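# Seat the green terminal block in the front-panel slot

## Task

Push the green terminal block down into its slot on the computer's front panel, without undoing anything that was already in place. When finished, both hands and the screwdriver must be away from the computer.

## Robot and tools

Robot: two arms, left_arm and right_arm, each ending in a five-finger hand (left_arm has a left hand, right_arm a right hand). Base positions in the scene frame: left_arm (-0.020, +0.234, +0.046) m, right_arm (-0.048, -0.257, +0.018) m, both almost unrotated. A camera stand is fixed behind the arms. Loose objects may occasionally get nudged by outside pushes.

Scene frame: origin at table-top height, halfway between the nominal bases; +x points out over the table, +z up, and left_arm sits on the +y side. Reported end_effector_position (m) and end_effector_quat_wxyz are in this frame. Readings can be off by a few centimetres, more at long reach.

Hand point: a spot fixed to the palm, 0.05 m in front of it and 0.15 m out from the wrist face along the fingers. Its +z runs along straight fingers, +y leaves the palm, +x crosses the palm away from the thumb on the right hand (toward the thumb on the left hand). Straight fingertips extend 0.06-0.07 m past the point along +z and lie 0.06 m behind it along -y. A wrist bracket on the little-finger side reaches 0.10 m sideways and can strike things.

The row: every moving call uses rows of 28 numbers, each in [-1, 1], always both arms. Order: left_arm dx, dy, dz, rx, ry, rz; then left hand little, ring, middle, index, thumb_bend, thumb_turn, force_limit, speed; then the same 14 for right_arm. The six pose numbers are an offset, not a pose: they are measured from that arm's current Hand target and along that Hand target's own axes. Scale: 1.0 equals 0.6 m for dx/dy/dz and 180 degrees for rx/ry/rz; the three angles form one rotation vector. All zeros re-requests the current Hand target. Repeating an offset in a new call moves further.

Hand numbers are absolute targets, not offsets. Fingers: -1 straight/open, +1 curled. thumb_bend: -1 straight, +1 fully bent. thumb_turn: -1 beside the palm, +1 across in front of it. force_limit: -1 about 0 N up to +1 at 10 N at the fingertip (15 N for the two thumb motors). speed: -1 nearly stopped, full at +0.48 and above. For a soft grip close with speed -0.94 or lower. Opposed thumb and fingers hold objects about 0.035-0.065 m thick, handles down to about 0.025 m. No value means 'leave as is': to keep a hand unchanged, resend the eight numbers of its last executed row (or, if it was never commanded, its hand_measured six plus hand_force_limit and hand_speed). A motor only starts when its target changes by 0.002 or more.

Tools:
- execute_actions(actions, cameras): actions is a list of actions; each action is up to 15 rows, one per 1/30 s step, lasting 0.5 s. A short action repeats its last row. Each row in an action is counted from the Hand target at the start of that action. An empty list returns camera images.
- move(target, speed, blend, blocking, cameras): target is one 28-number row or up to 15 rows; every row is an offset from the same starting Hand targets, not from the previous row. speed in m/s, 0.002 to 4.3, default 0.25 (turn rate up to twice that in rad/s), one value or one per row. blend in metres rounds corners of a multi-row path; 0 stops at each. Paths are straight, do not avoid obstacles, share at most 10 s. blocking=false returns after about 0.5 s while the motion continues. Faster moves stray more and hit harder; aiming further beyond a contact presses harder. Avoid paths close to an arm's own base.
- wait(seconds 0-10, cameras): lets time run with last commands held.
- stop(cameras): brakes a running move.
- zoom_image(camera, region [x0, y0, x1, y1] pixels, at most 504 by 504): closer look at the newest image.
- show_instructions(): shows the reference pages.
- finished_scene(scene=1): ends the scene irreversibly.

Cameras: cam_head_left, cam_head_right, cam_high, cam_low (896x504), cam_left_wrist, cam_right_wrist (672x504, fisheye). Use ["all"], a name list, or [].

Results: per arm, end_effector_position, end_effector_quat_wxyz, Hand target (the last commanded pose after clipping; next offsets start here), joint positions, velocities (may read 'within noise') and torques. Per hand: hand_measured (positions on the command scale), hand_stopped_by (moving, target, force, stalled, fault), hand_load_n (fingertip load, positive when pushed open; drop toward 0 suggests a lost grip), hand_force_limit, hand_speed. A move adds a 'move:' line: done, off_target, moving, held or fault, plus limits such as paced (pose clipped) or held (steps withheld). An arm commonly rests 1-3 cm (sometimes 5 cm) short, usually low, without touching anything; resend the gap as an offset. Commanded orientation is clipped to within 40 degrees of the measured one each step.

Cautions: do not drop parts, let go of moving parts, slam, or push hard on fixed or heavy things; nothing may fall or be left off the table. Keep the two hands from colliding or gripping each other. Avoid excessive finger force. Holding loads, stretching out or pushing at unreachable poses heats motors; a MOTOR HOT line warns, and at 100 °C the arm drops for 30-60 s. Arm stops cost time. Time passes while you think.

Each tool is called by a JSON object that holds its "method" and its "body", one argument or row to a line.

Reference images:

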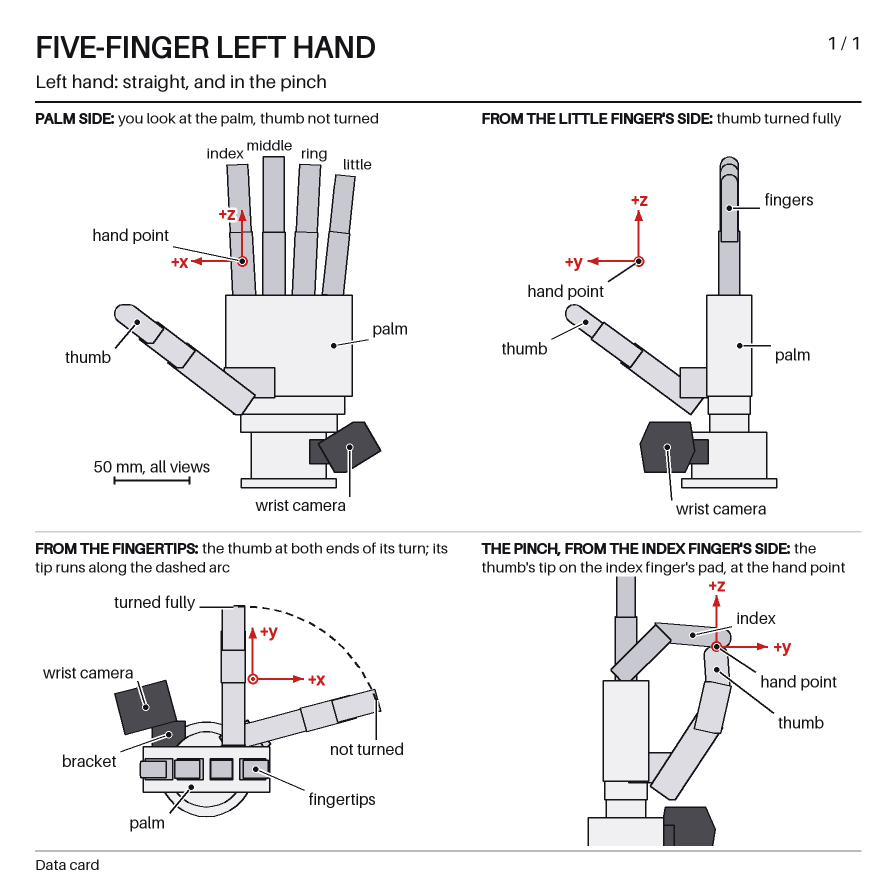

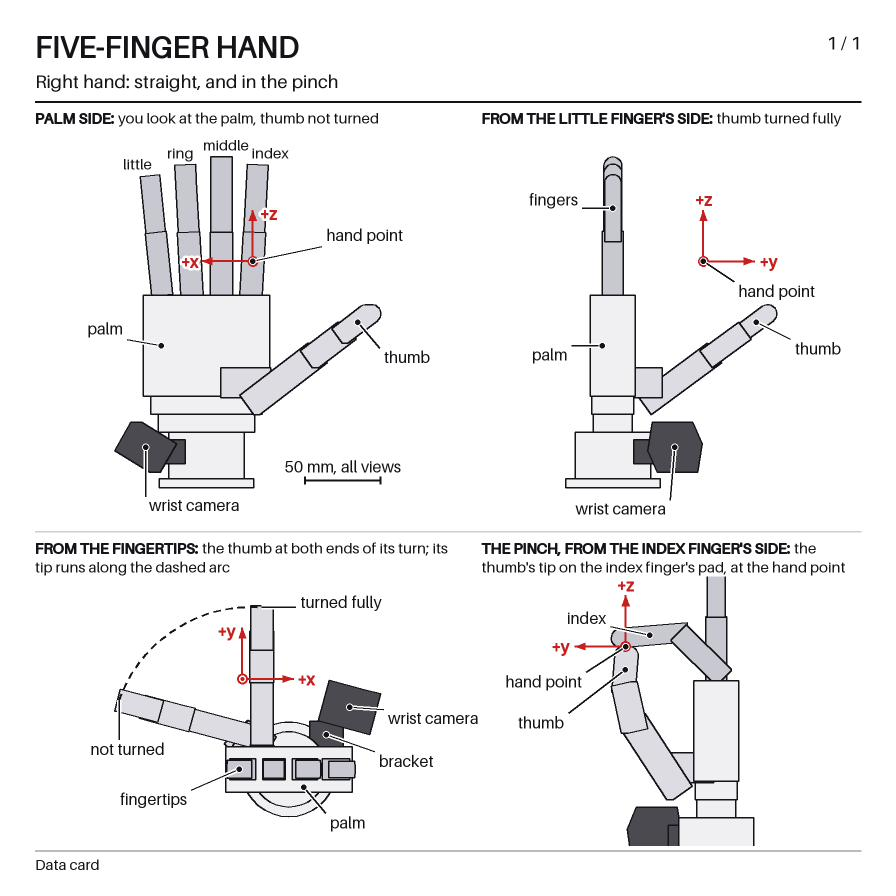

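## Session

{"method": "execute_actions", "body": {
  "actions": []
}}

Scene clock: 0.00 s.
left_arm: end_effector_position=(+0.7906, -0.0981, +0.3020) hand_measured=(-1.000, -1.000, -1.000, -1.000, -1.000, -1.000) hand_load_n=(+0.0, +0.0, +0.0, +0.0, +0.0, +0.0) hand_stopped_by=(target, target, target, target, target, target) hand_force_limit=0.00 hand_speed=-0.80 end_effector_quat_wxyz=(+0.392, +0.811, -0.066, +0.430) | right_arm: end_effector_position=(+0.4856, -0.1000, +0.1575) hand_measured=(-1.000, -1.000, -1.000, -1.000, -1.000, -1.000) hand_load_n=(+0.0, +0.0, +0.0, +0.0, +0.0, +0.0) hand_stopped_by=(target, target, target, target, target, target) hand_force_limit=0.00 hand_speed=-0.80 end_effector_quat_wxyz=(+0.059, -0.368, +0.927, -0.034)
Joint positions: left_arm=[-0.269 2.137 1.807 -0.058 0.553 -2.016] | right_arm=[0.177 1.738 1.517 -1.219 0.044 0.994]
Joint velocities: within noise
Joint torques (N m): no reading
Heat: left arm: hottest shoulder 29 °C; right arm: hottest elbow 29 °C.
Hand target: left_arm +0.7951, -0.0991, +0.3042; +0.392, +0.808, -0.067, +0.435 | right_arm +0.4929, -0.0987, +0.1632; +0.067, -0.367, +0.927, -0.036

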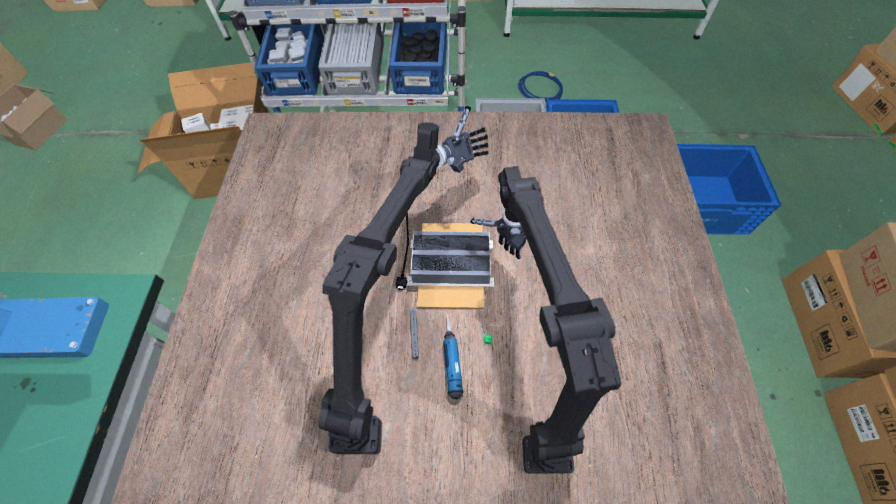

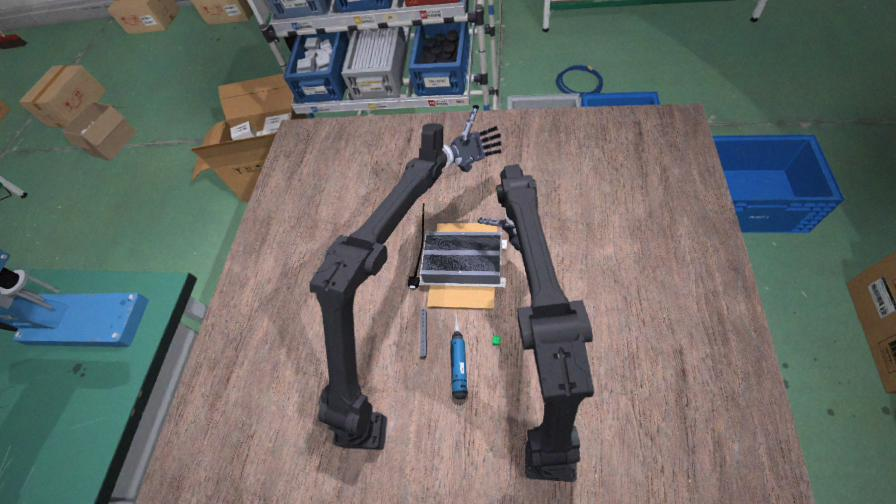

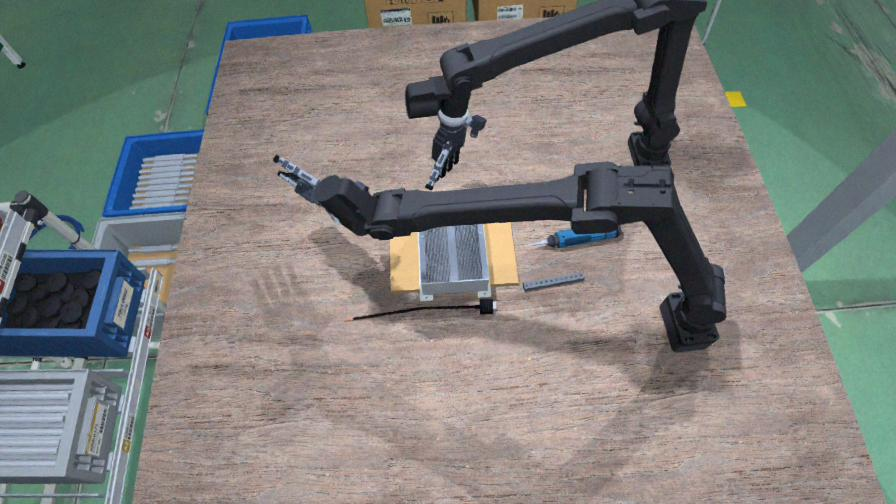

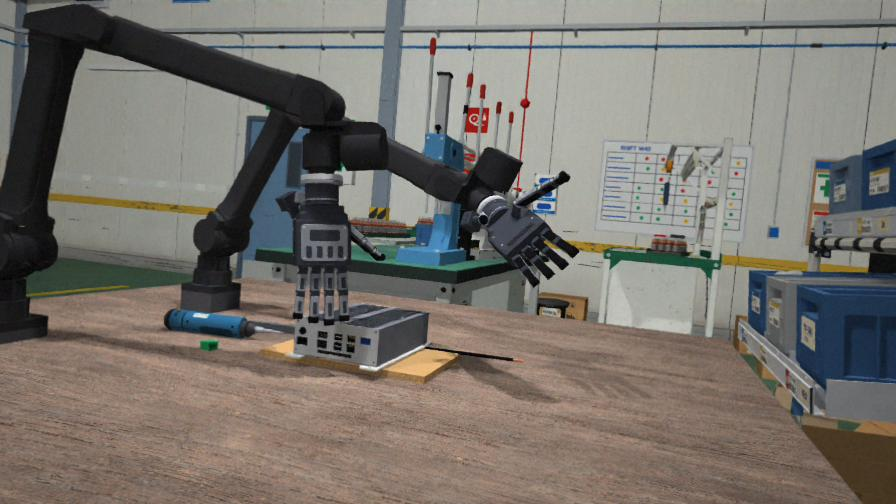

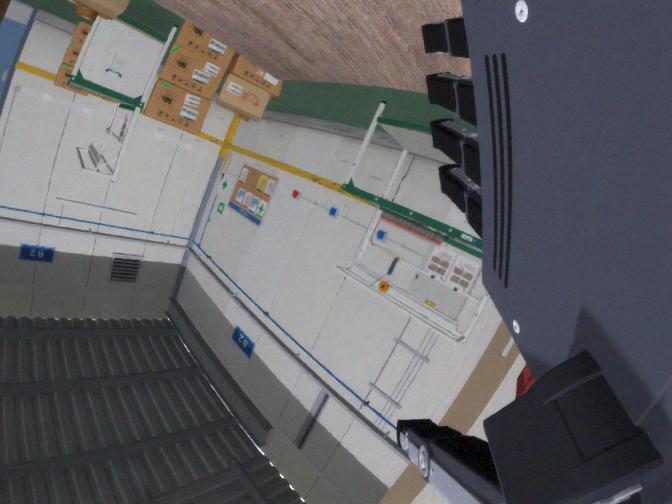

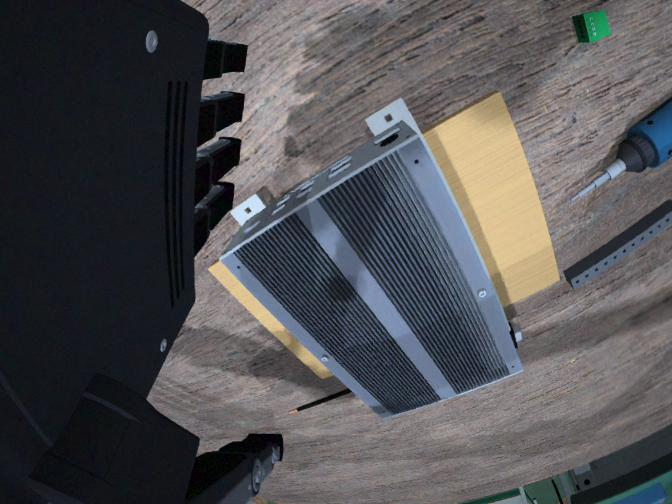

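{"method": "zoom_image", "body": {
  "camera": "cam_low",
  "region": [160, 270, 460, 400]
}}

{"method": "zoom_image", "body": {
  "camera": "cam_head_left",
  "region": [380, 210, 540, 410]
}}

{"method": "zoom_image", "body": {
  "camera": "cam_right_wrist",
  "region": [200, 0, 672, 300]
}}

Scaled by 1.680 from the camera's 896x504 image, which has a finer 1280x720 frame.

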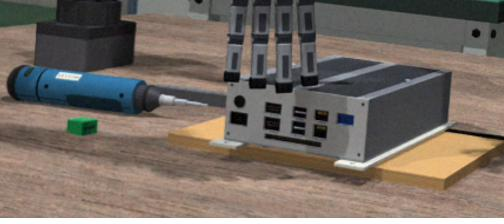

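Scaled by 2.520 from the camera's 896x504 image, which has a finer 1280x720 frame.

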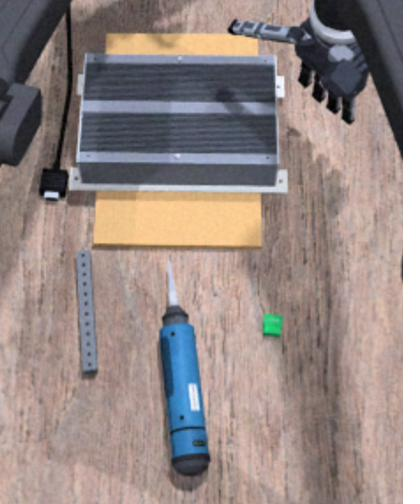

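Scaled by 1.068 from the camera's 672x504 image, which has a finer 960x720 frame.

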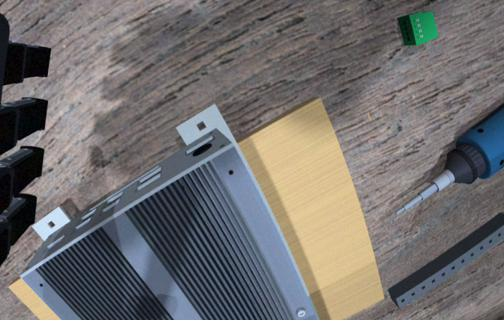

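{"method": "move", "body": {
  "target": [
    [0,0,0,0,0,0,-1,-1,-1,-1,-1,-1,0,-0.8,-0.013,-0.0155,-0.1317,0,0,0,-1,-1,-1,-1,-1,-1,0,-0.8],
    [0,0,0,0,0,0,-1,-1,-1,-1,-1,-1,0,-0.8,0.284,0.2615,-0.1548,0.188,-0.0873,-0.2489,-1,-1,-1,-1,-1,-1,0,-0.8]
  ],
  "blend": 0.04,
  "speed": 0.25,
  "cameras": ["all"]
}}

Scene clock: 6.20 s.
left_arm: end_effector_position=(+0.7906, -0.0981, +0.3020) hand_measured=(-1.000, -1.000, -1.000, -1.000, -1.000, -1.000) hand_load_n=(+0.0, +0.0, +0.5, +0.0, +0.0, +0.0) hand_stopped_by=(target, target, target, target, target, target) hand_force_limit=0.00 hand_speed=-0.80 end_effector_quat_wxyz=(+0.392, +0.811, -0.066, +0.430) | right_arm: end_effector_position=(+0.2504, -0.1043, +0.2183) hand_measured=(-1.000, -1.000, -1.000, -1.000, -1.000, -1.000) hand_load_n=(+0.0, +0.0, +0.0, +0.0, +0.0, +0.0) hand_stopped_by=(target, target, target, target, target, target) hand_force_limit=0.00 hand_speed=-0.80 end_effector_quat_wxyz=(-0.265, +0.647, -0.663, +0.268)
Joint positions: left_arm=[-0.269 2.137 1.807 -0.058 0.553 -2.016] | right_arm=[0.538 0.811 0.775 -0.845 0.379 0.428]
Joint torques (N m): left_arm=[1.14 -23.06 10.28 1.8 0.07 0] | right_arm=[1.44 -2.2 10.25 1.76 0.45 -0.18]
Heat: left arm: hottest shoulder 29 °C; right arm: hottest elbow 30 °C.
Hand target: left_arm +0.7951, -0.0991, +0.3042; +0.392, +0.808, -0.067, +0.435 | right_arm +0.2498, -0.0998, +0.2199; -0.271, +0.654, -0.653, +0.270
Off the commanded pose: left_arm 0.005 m, 1 deg | right_arm 0.005 m, 2 deg.
move: done
camera_calibration:
cam_right_wrist: T_world_to_cam=[[-0.727774, -0.202886, -0.655119, 0.303579], [-0.451306, 0.860945, 0.234728, 0.155995], [0.516398, 0.466488, -0.718137, 0.19104], [0, 0, 0, 1]] pos_world=[0.192686, -0.161829, 0.299457]

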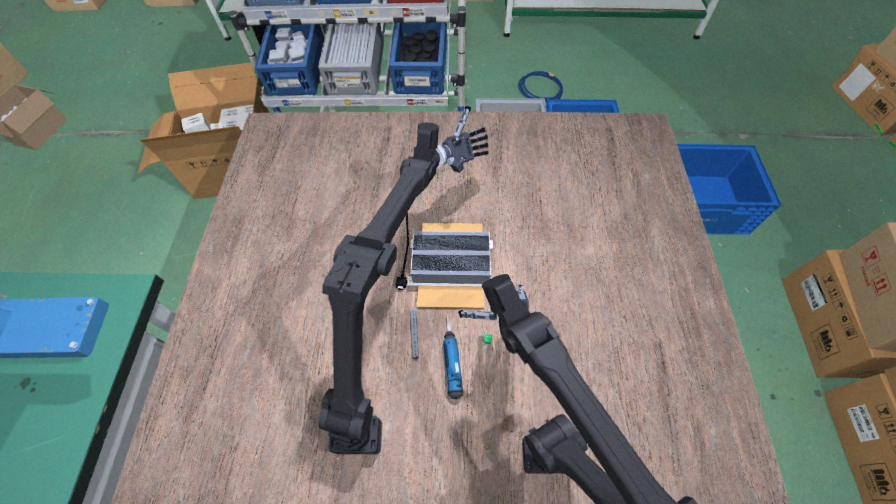

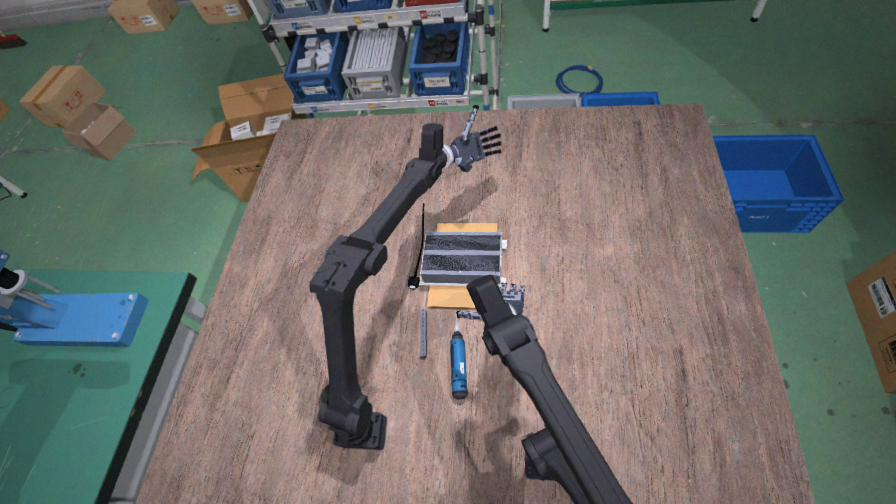

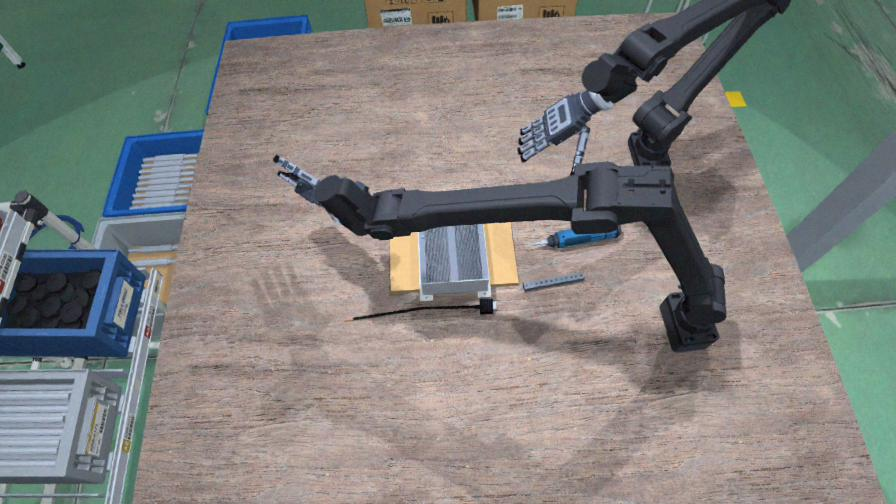

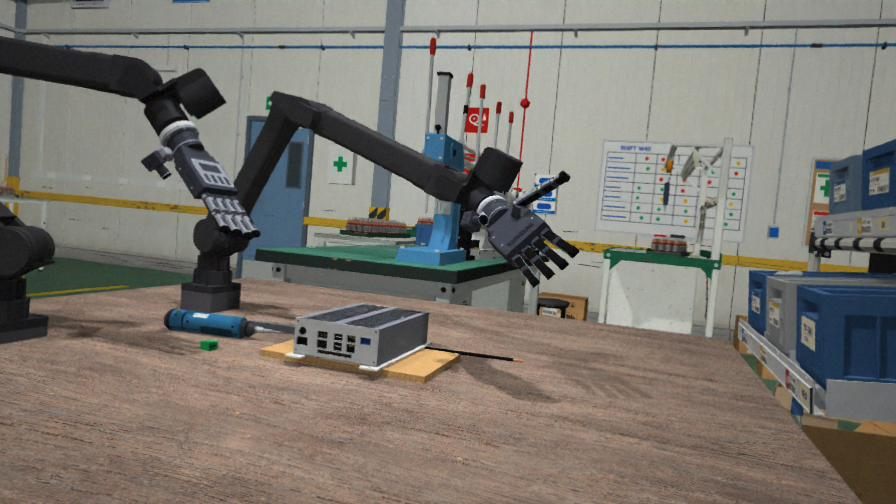

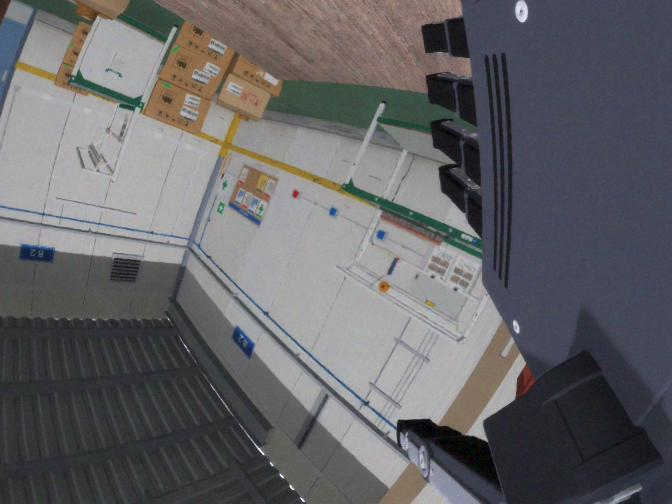

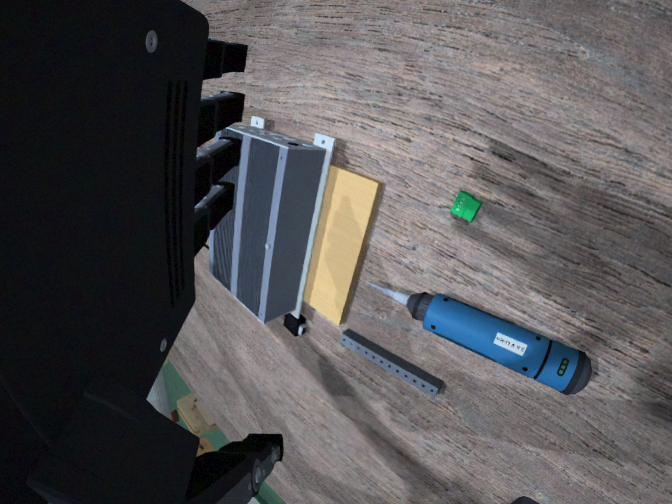

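{"method": "zoom_image", "body": {
  "camera": "cam_right_wrist",
  "region": [420, 160, 520, 250]
}}

{"method": "zoom_image", "body": {
  "camera": "cam_low",
  "region": [180, 280, 460, 400]
}}

{"method": "zoom_image", "body": {
  "camera": "cam_right_wrist",
  "region": [200, 100, 400, 260]
}}

Scaled by 5.040 from the camera's 672x504 image, which has a finer 960x720 frame.

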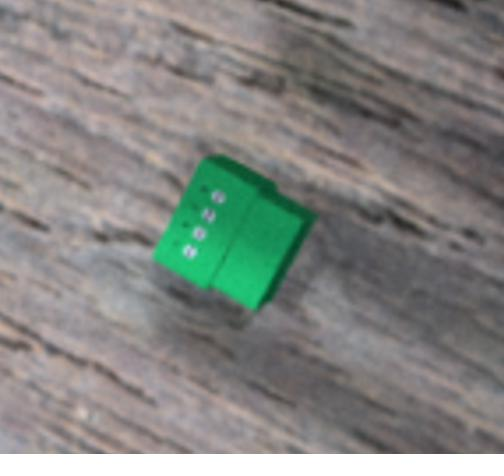

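Scaled by 1.800 from the camera's 896x504 image, which has a finer 1280x720 frame.

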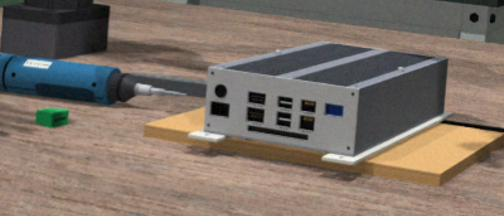

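Scaled by 2.520 from the camera's 672x504 image, which has a finer 960x720 frame.

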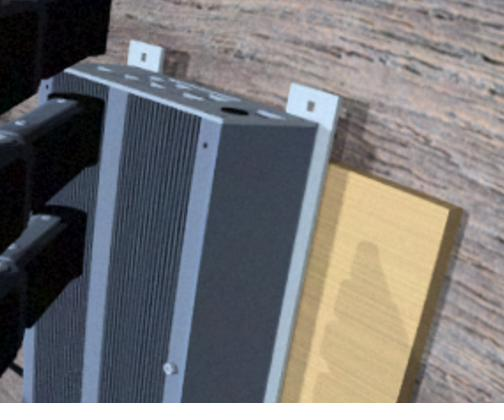

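{"method": "move", "body": {
  "target": [0,0,0,0,0,0,-1,-1,-1,-1,-1,-1,0,-0.8,0.0,0.106,0.1297,0.1129,-0.3956,-0.2523,-1,-1,-1,-1,-1,-1,0,-0.8],
  "speed": 0.2,
  "cameras": ["cam_head_left","cam_high","cam_low","cam_right_wrist"]
}}

Scene clock: 13.80 s.
left_arm: end_effector_position=(+0.7906, -0.0981, +0.3020) hand_measured=(-1.000, -1.000, -1.000, -1.000, -1.000, -1.000) hand_load_n=(+0.0, +0.0, +0.0, +0.0, +0.0, -0.5) hand_stopped_by=(target, target, target, target, target, target) hand_force_limit=0.00 hand_speed=-0.80 end_effector_quat_wxyz=(+0.392, +0.811, -0.066, +0.430) | right_arm: end_effector_position=(+0.2429, -0.0959, +0.1116) hand_measured=(-1.000, -1.000, -1.000, -1.000, -1.000, -1.000) hand_load_n=(+0.0, +0.0, +0.0, +0.0, +0.0, -0.5) hand_stopped_by=(target, target, target, target, target, target) hand_force_limit=0.00 hand_speed=-0.80 end_effector_quat_wxyz=(-0.571, +0.819, -0.049, +0.016)
Joint positions: left_arm=[-0.269 2.137 1.807 -0.058 0.553 -2.016] | right_arm=[-0.012 1.297 0.667 -0.729 -1.208 -1.314]
Joint torques (N m): left_arm=[1.08 -23.06 10.28 1.8 0.07 0.01] | right_arm=[-0.67 -4.48 11.17 0.24 -1.11 -0.18]
Heat: left arm: hottest shoulder 29 °C; right arm: hottest elbow 30 °C.
Hand target: left_arm +0.7951, -0.0991, +0.3042; +0.392, +0.808, -0.067, +0.435 | right_arm +0.2599, -0.0998, +0.1199; -0.573, +0.818, -0.043, +0.031
Off the commanded pose: left_arm 0.005 m, 1 deg | right_arm 0.019 m, 2 deg.
move: off_target (right_arm)
camera_calibration:
cam_right_wrist: T_world_to_cam=[[0.157635, -0.388735, -0.907765, 0.0253106], [-0.898608, -0.437629, 0.0313622, 0.177233], [-0.409456, 0.810781, -0.418306, 0.338721], [0, 0, 0, 1]] pos_world=[0.293965, -0.187227, 0.159107]
Images, in order (width x height): cam_head_left 896x504, cam_high 896x504, cam_low 896x504, cam_right_wrist 672x504.

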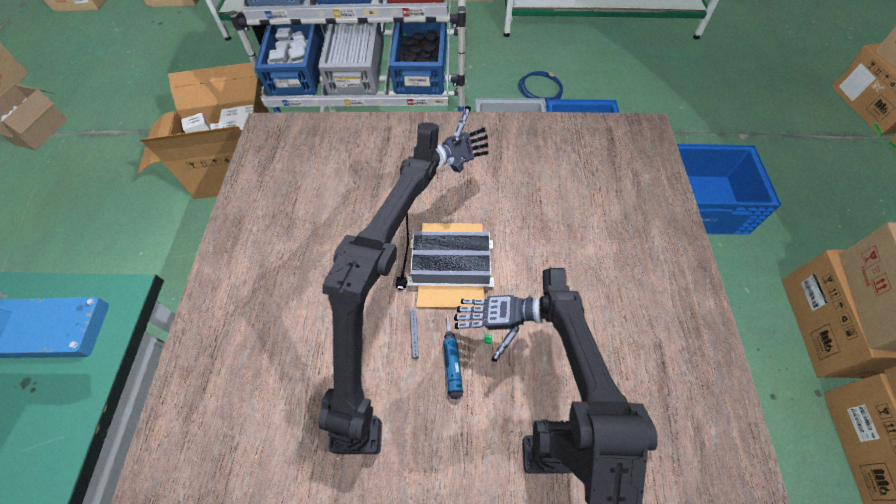

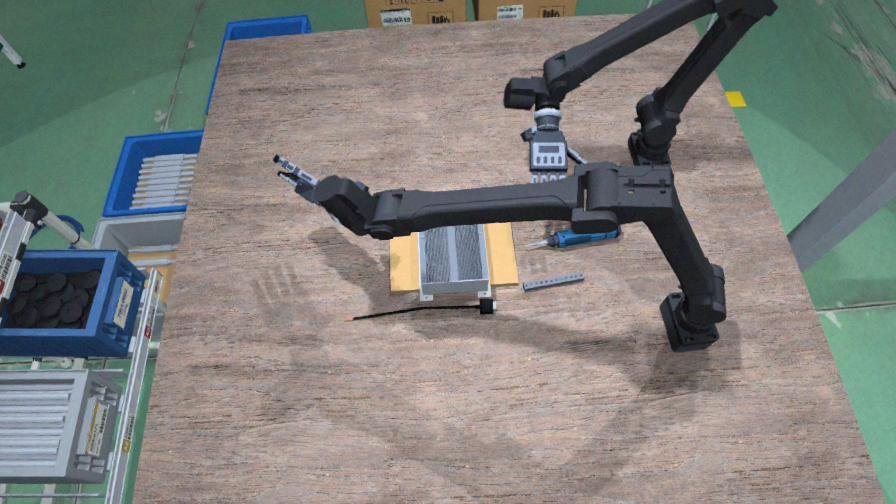

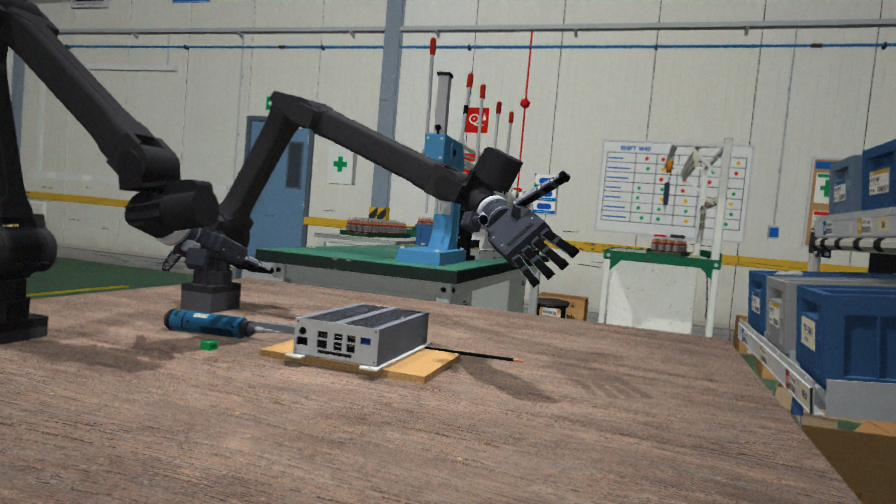

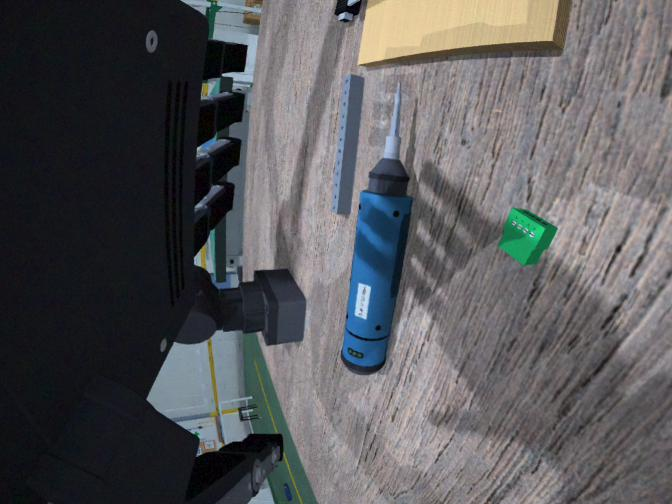

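{"method": "zoom_image", "body": {
  "camera": "cam_right_wrist",
  "region": [480, 190, 580, 280]
}}

Scaled by 5.040 from the camera's 672x504 image, which has a finer 960x720 frame.

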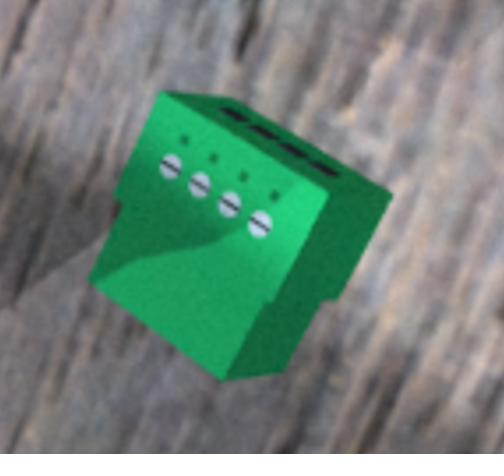

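{"method": "move", "body": {
  "target": [0,0,0,0,0,0,-1,-1,-1,-1,-1,-1,0,-0.8,0.0277,0.0935,0.0068,0.0278,0,0,-1,-1,-1,-0.4,-0.2,1,-0.5,-0.3],
  "speed": 0.1,
  "cameras": ["cam_head_left","cam_low","cam_right_wrist"]
}}

Scene clock: 17.03 s.
left_arm: end_effector_position=(+0.7906, -0.0981, +0.3020) hand_measured=(-1.000, -1.000, -1.000, -1.000, -1.000, -1.000) hand_load_n=(+0.0, +0.0, +0.0, +0.0, +0.0, +0.0) hand_stopped_by=(target, target, target, target, target, target) hand_force_limit=0.00 hand_speed=-0.80 end_effector_quat_wxyz=(+0.392, +0.811, -0.066, +0.430) | right_arm: end_effector_position=(+0.2603, -0.1115, +0.0625) hand_measured=(-1.000, -1.000, -1.000, -0.400, -0.200, +1.000) hand_load_n=(+0.0, +0.0, +0.0, +0.5, +0.0, +0.0) hand_stopped_by=(target, target, target, target, target, target) hand_force_limit=-0.50 hand_speed=-0.30 end_effector_quat_wxyz=(-0.607, +0.793, -0.044, +0.021)
Joint positions: left_arm=[-0.269 2.137 1.807 -0.058 0.553 -2.016] | right_arm=[-0.091 1.523 0.678 -0.715 -1.305 -1.538]
Joint torques (N m): left_arm=[1.08 -23 10.28 1.8 0.07 0] | right_arm=[-0.73 -5.89 8.88 0.02 -1.16 -0.19]
Heat: left arm: hottest shoulder 29 °C; right arm: hottest elbow 31 °C.
Hand target: left_arm +0.7951, -0.0991, +0.3042; +0.392, +0.808, -0.067, +0.435 | right_arm +0.2749, -0.1168, +0.0659; -0.608, +0.792, -0.042, +0.032
Off the commanded pose: left_arm 0.005 m, 1 deg | right_arm 0.016 m, 1 deg.
move: off_target (right_arm)
camera_calibration:
cam_right_wrist: T_world_to_cam=[[0.173328, -0.307805, -0.935528, -0.0214819], [-0.898535, -0.438337, -0.0222542, 0.190785], [-0.403227, 0.844462, -0.35255, 0.336089], [0, 0, 0, 1]] pos_world=[0.310671, -0.206798, 0.102637]
Images, in order (width x height): cam_head_left 896x504, cam_low 896x504, cam_right_wrist 672x504.

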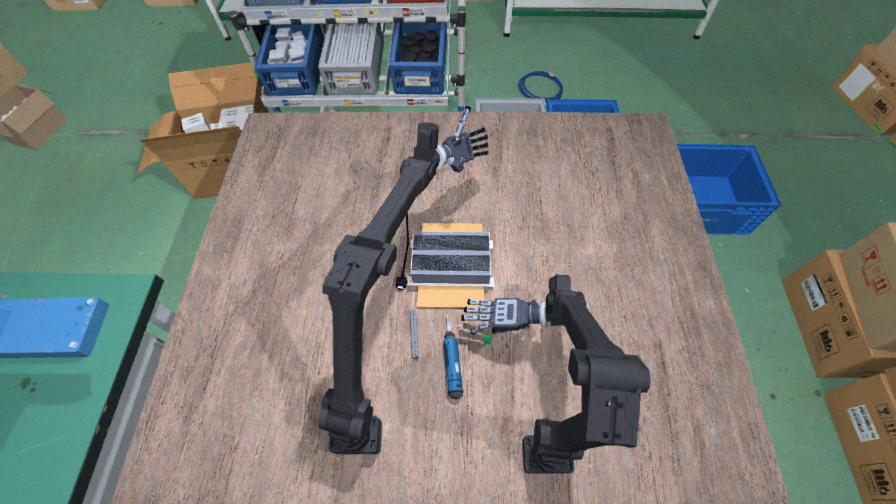

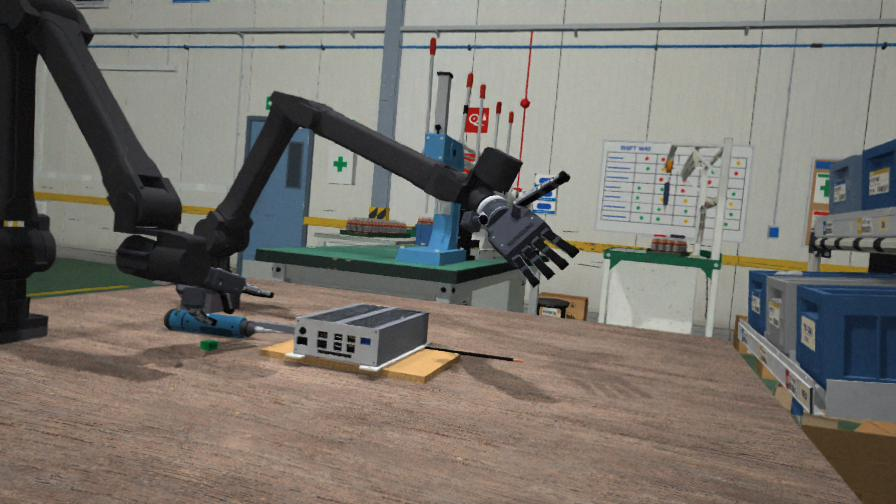

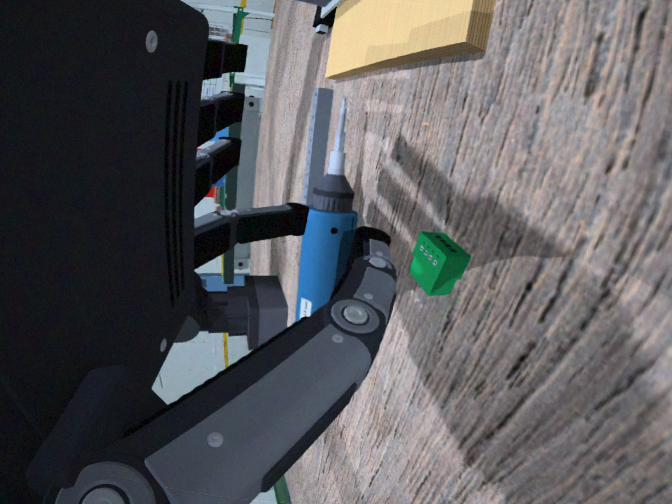

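{"method": "zoom_image", "body": {
  "camera": "cam_right_wrist",
  "region": [290, 180, 490, 330]
}}

Scaled by 2.520 from the camera's 672x504 image, which has a finer 960x720 frame.

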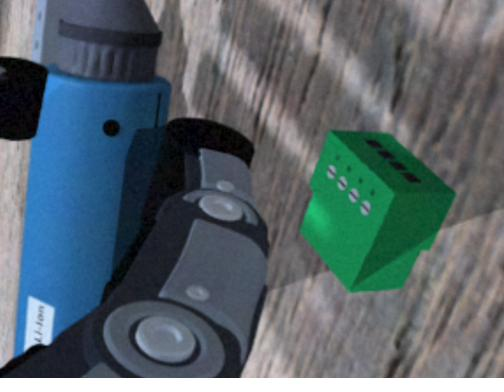

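{"method": "move", "body": {
  "target": [0,0,0,0,0,0,-1,-1,-1,-1,-1,-1,0,-0.8,0,0,0,0,0,0,-1,-1,-1,-0.4,-0.2,0.6,-0.5,-0.3],
  "speed": 0.1,
  "cameras": ["cam_right_wrist"]
}}

Scene clock: 19.60 s.
left_arm: end_effector_position=(+0.7906, -0.0981, +0.3020) hand_measured=(-1.000, -1.000, -1.000, -1.000, -1.000, -1.000) hand_load_n=(+0.0, +0.0, +0.0, +0.0, -0.5, +0.0) hand_stopped_by=(target, target, target, target, target, target) hand_force_limit=0.00 hand_speed=-0.80 end_effector_quat_wxyz=(+0.392, +0.811, -0.066, +0.430) | right_arm: end_effector_position=(+0.2603, -0.1115, +0.0624) hand_measured=(-1.000, -1.000, -1.000, -0.400, -0.200, +0.600) hand_load_n=(+0.0, +0.0, +0.0, +0.0, +0.0, +0.0) hand_stopped_by=(target, target, target, target, target, target) hand_force_limit=-0.50 hand_speed=-0.30 end_effector_quat_wxyz=(-0.607, +0.793, -0.044, +0.021)
Joint positions: left_arm=[-0.269 2.137 1.807 -0.058 0.553 -2.016] | right_arm=[-0.091 1.523 0.678 -0.715 -1.305 -1.539]
Joint torques (N m): left_arm=[1.08 -23.06 10.28 1.8 0.07 0] | right_arm=[-0.73 -5.83 8.87 0.01 -1.16 -0.19]
Heat: left arm: hottest shoulder 30 °C; right arm: hottest elbow 31 °C.
Hand target: left_arm +0.7951, -0.0991, +0.3042; +0.392, +0.808, -0.067, +0.435 | right_arm +0.2750, -0.1169, +0.0659; -0.608, +0.792, -0.041, +0.033
Off the commanded pose: left_arm 0.005 m, 1 deg | right_arm 0.016 m, 1 deg.
move: off_target (right_arm)
camera_calibration:
cam_right_wrist: T_world_to_cam=[[0.174491, -0.307781, -0.93532, -0.021784], [-0.898363, -0.438637, -0.0232562, 0.190865], [-0.403108, 0.844315, -0.353037, 0.336147], [0, 0, 0, 1]] pos_world=[0.310771, -0.206798, 0.102736]
Images, in order (width x height): cam_right_wrist 672x504.

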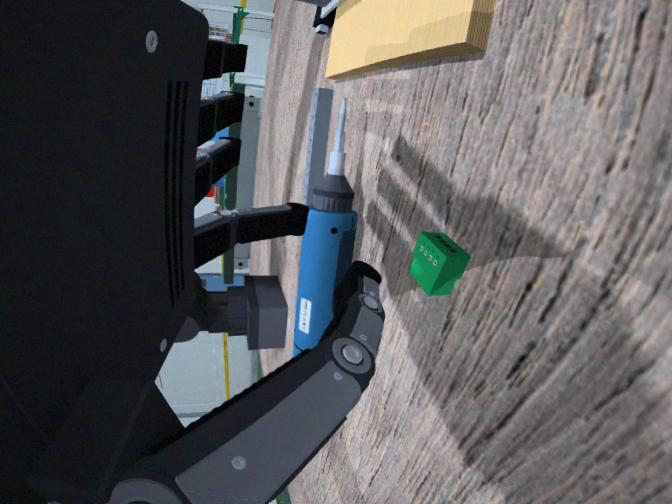

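{"method": "move", "body": {
  "target": [0,0,0,0,0,0,-1,-1,-1,-1,-1,-1,0,-0.8,0.0095,0.0498,-0.0092,-0.0278,0,0,-1,-1,-1,-0.6,0.0,0.55,-0.5,-0.3],
  "speed": 0.08,
  "cameras": ["cam_right_wrist","cam_low"]
}}

{"method": "zoom_image", "body": {
  "camera": "cam_right_wrist",
  "region": [250, 170, 450, 320]
}}

Scene clock: 21.50 s.
left_arm: end_effector_position=(+0.7906, -0.0981, +0.3020) hand_measured=(-1.000, -1.000, -1.000, -1.000, -1.000, -1.000) hand_load_n=(+0.0, +0.0, +0.0, +0.0, +0.0, +0.0) hand_stopped_by=(target, target, target, target, target, target) hand_force_limit=0.00 hand_speed=-0.80 end_effector_quat_wxyz=(+0.392, +0.811, -0.066, +0.430) | right_arm: end_effector_position=(+0.2632, -0.1235, +0.0371) hand_measured=(-1.000, -1.000, -1.000, -0.600, +0.000, +0.550) hand_load_n=(+0.0, +0.0, +0.0, +0.0, +0.0, +0.0) hand_stopped_by=(target, target, target, target, target, target) hand_force_limit=-0.50 hand_speed=-0.30 end_effector_quat_wxyz=(-0.575, +0.817, -0.047, +0.016)
Joint positions: left_arm=[-0.269 2.137 1.807 -0.058 0.553 -2.016] | right_arm=[-0.098 1.573 0.69 -0.715 -1.225 -1.569]
Joint torques (N m): left_arm=[1.08 -23.06 10.28 1.8 0.07 0] | right_arm=[-0.85 -6.3 8.54 0.23 -0.79 -0.18]
Heat: left arm: hottest shoulder 30 °C; right arm: hottest elbow 31 °C.
Hand target: left_arm +0.7951, -0.0991, +0.3042; +0.392, +0.808, -0.067, +0.435 | right_arm +0.2791, -0.1304, +0.0384; -0.573, +0.818, -0.043, +0.030
Off the commanded pose: left_arm 0.005 m, 1 deg | right_arm 0.018 m, 2 deg.
move: off_target (right_arm)
camera_calibration:
cam_right_wrist: T_world_to_cam=[[0.161022, -0.38024, -0.910763, -0.0559863], [-0.897223, -0.440846, 0.0254234, 0.185221], [-0.411173, 0.813064, -0.412146, 0.338954], [0, 0, 0, 1]] pos_world=[0.314568, -0.215226, 0.0839993]
Images, in order (width x height): cam_low 896x504, cam_right_wrist 672x504.

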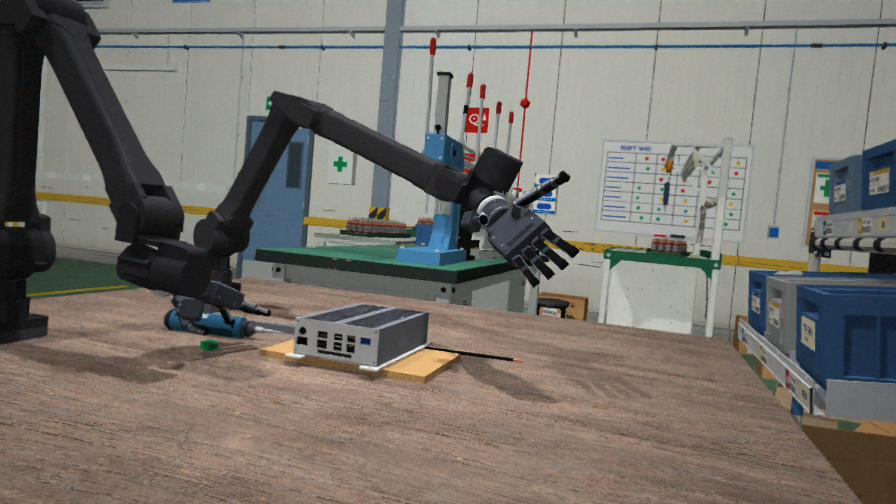

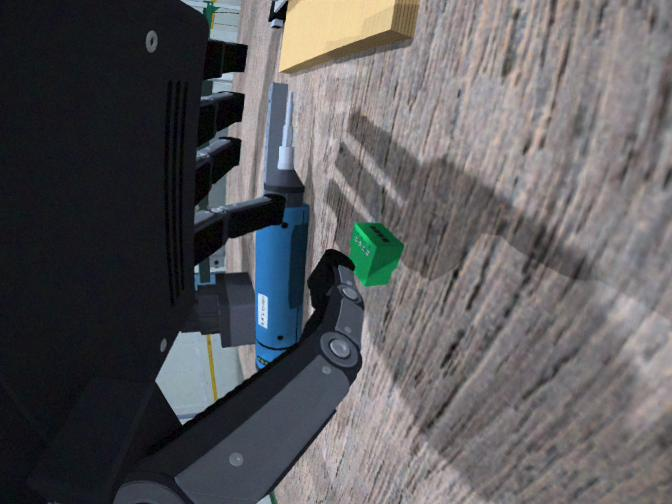

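Scaled by 2.520 from the camera's 672x504 image, which has a finer 960x720 frame.

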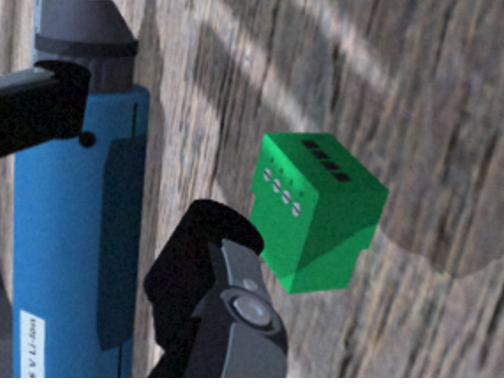

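{"method": "move", "body": {
  "target": [0,0,0,0,0,0,-1,-1,-1,-1,-1,-1,0,-0.8,0.0025,0.030,0.011,0,0,0,-1,-1,-1,-0.6,0.0,0.55,-0.5,-0.3],
  "speed": 0.04,
  "cameras": ["cam_right_wrist"]
}}

{"method": "zoom_image", "body": {
  "camera": "cam_right_wrist",
  "region": [250, 170, 450, 320]
}}

Scene clock: 23.07 s.
left_arm: end_effector_position=(+0.7906, -0.0981, +0.3020) hand_measured=(-1.000, -1.000, -1.000, -1.000, -1.000, -1.000) hand_load_n=(+0.0, +0.0, +0.0, +0.0, +0.0, +0.0) hand_stopped_by=(target, target, target, target, target, target) hand_force_limit=0.00 hand_speed=-0.80 end_effector_quat_wxyz=(+0.392, +0.811, -0.066, +0.430) | right_arm: end_effector_position=(+0.2671, -0.1240, +0.0203) hand_measured=(-1.000, -1.000, -1.000, -0.600, +0.000, +0.550) hand_load_n=(+0.0, +0.0, +0.0, +0.0, +0.0, +0.0) hand_stopped_by=(target, target, target, target, target, target) hand_force_limit=-0.50 hand_speed=-0.30 end_effector_quat_wxyz=(-0.575, +0.817, -0.046, +0.016)
Joint positions: left_arm=[-0.269 2.137 1.807 -0.058 0.553 -2.016] | right_arm=[-0.098 1.626 0.69 -0.663 -1.225 -1.572]
Joint torques (N m): left_arm=[1.08 -23 10.28 1.8 0.07 0] | right_arm=[-0.85 -6.53 7.35 0.49 -0.81 -0.18]
Heat: left arm: hottest shoulder 30 °C; right arm: hottest elbow 31 °C.
Hand target: left_arm +0.7951, -0.0991, +0.3042; +0.392, +0.808, -0.067, +0.435 | right_arm +0.2806, -0.1305, +0.0192; -0.573, +0.818, -0.043, +0.030
Off the commanded pose: left_arm 0.005 m, 1 deg | right_arm 0.015 m, 2 deg.
move: off_target (right_arm)
camera_calibration:
cam_right_wrist: T_world_to_cam=[[0.162296, -0.380541, -0.910411, -0.0725239], [-0.896848, -0.441646, 0.024725, 0.18877], [-0.411489, 0.812488, -0.412965, 0.33391], [0, 0, 0, 1]] pos_world=[0.318469, -0.215526, 0.0671992]
Images, in order (width x height): cam_right_wrist 672x504.

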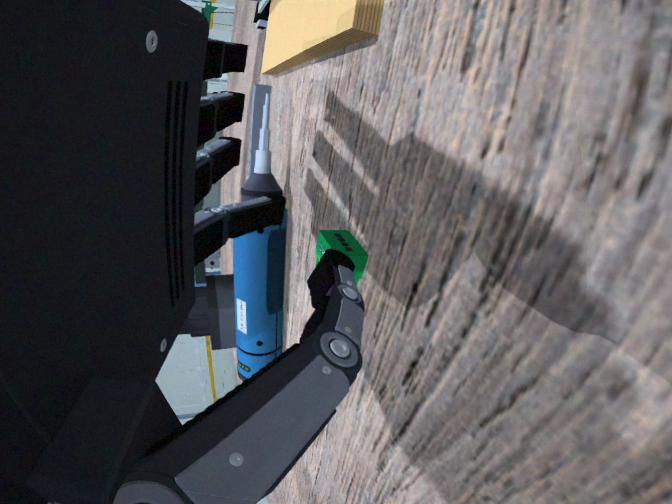

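Scaled by 2.520 from the camera's 672x504 image, which has a finer 960x720 frame.

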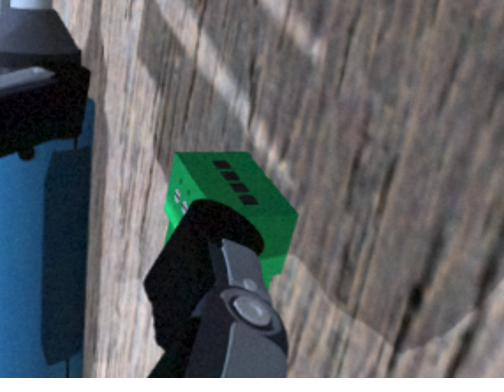

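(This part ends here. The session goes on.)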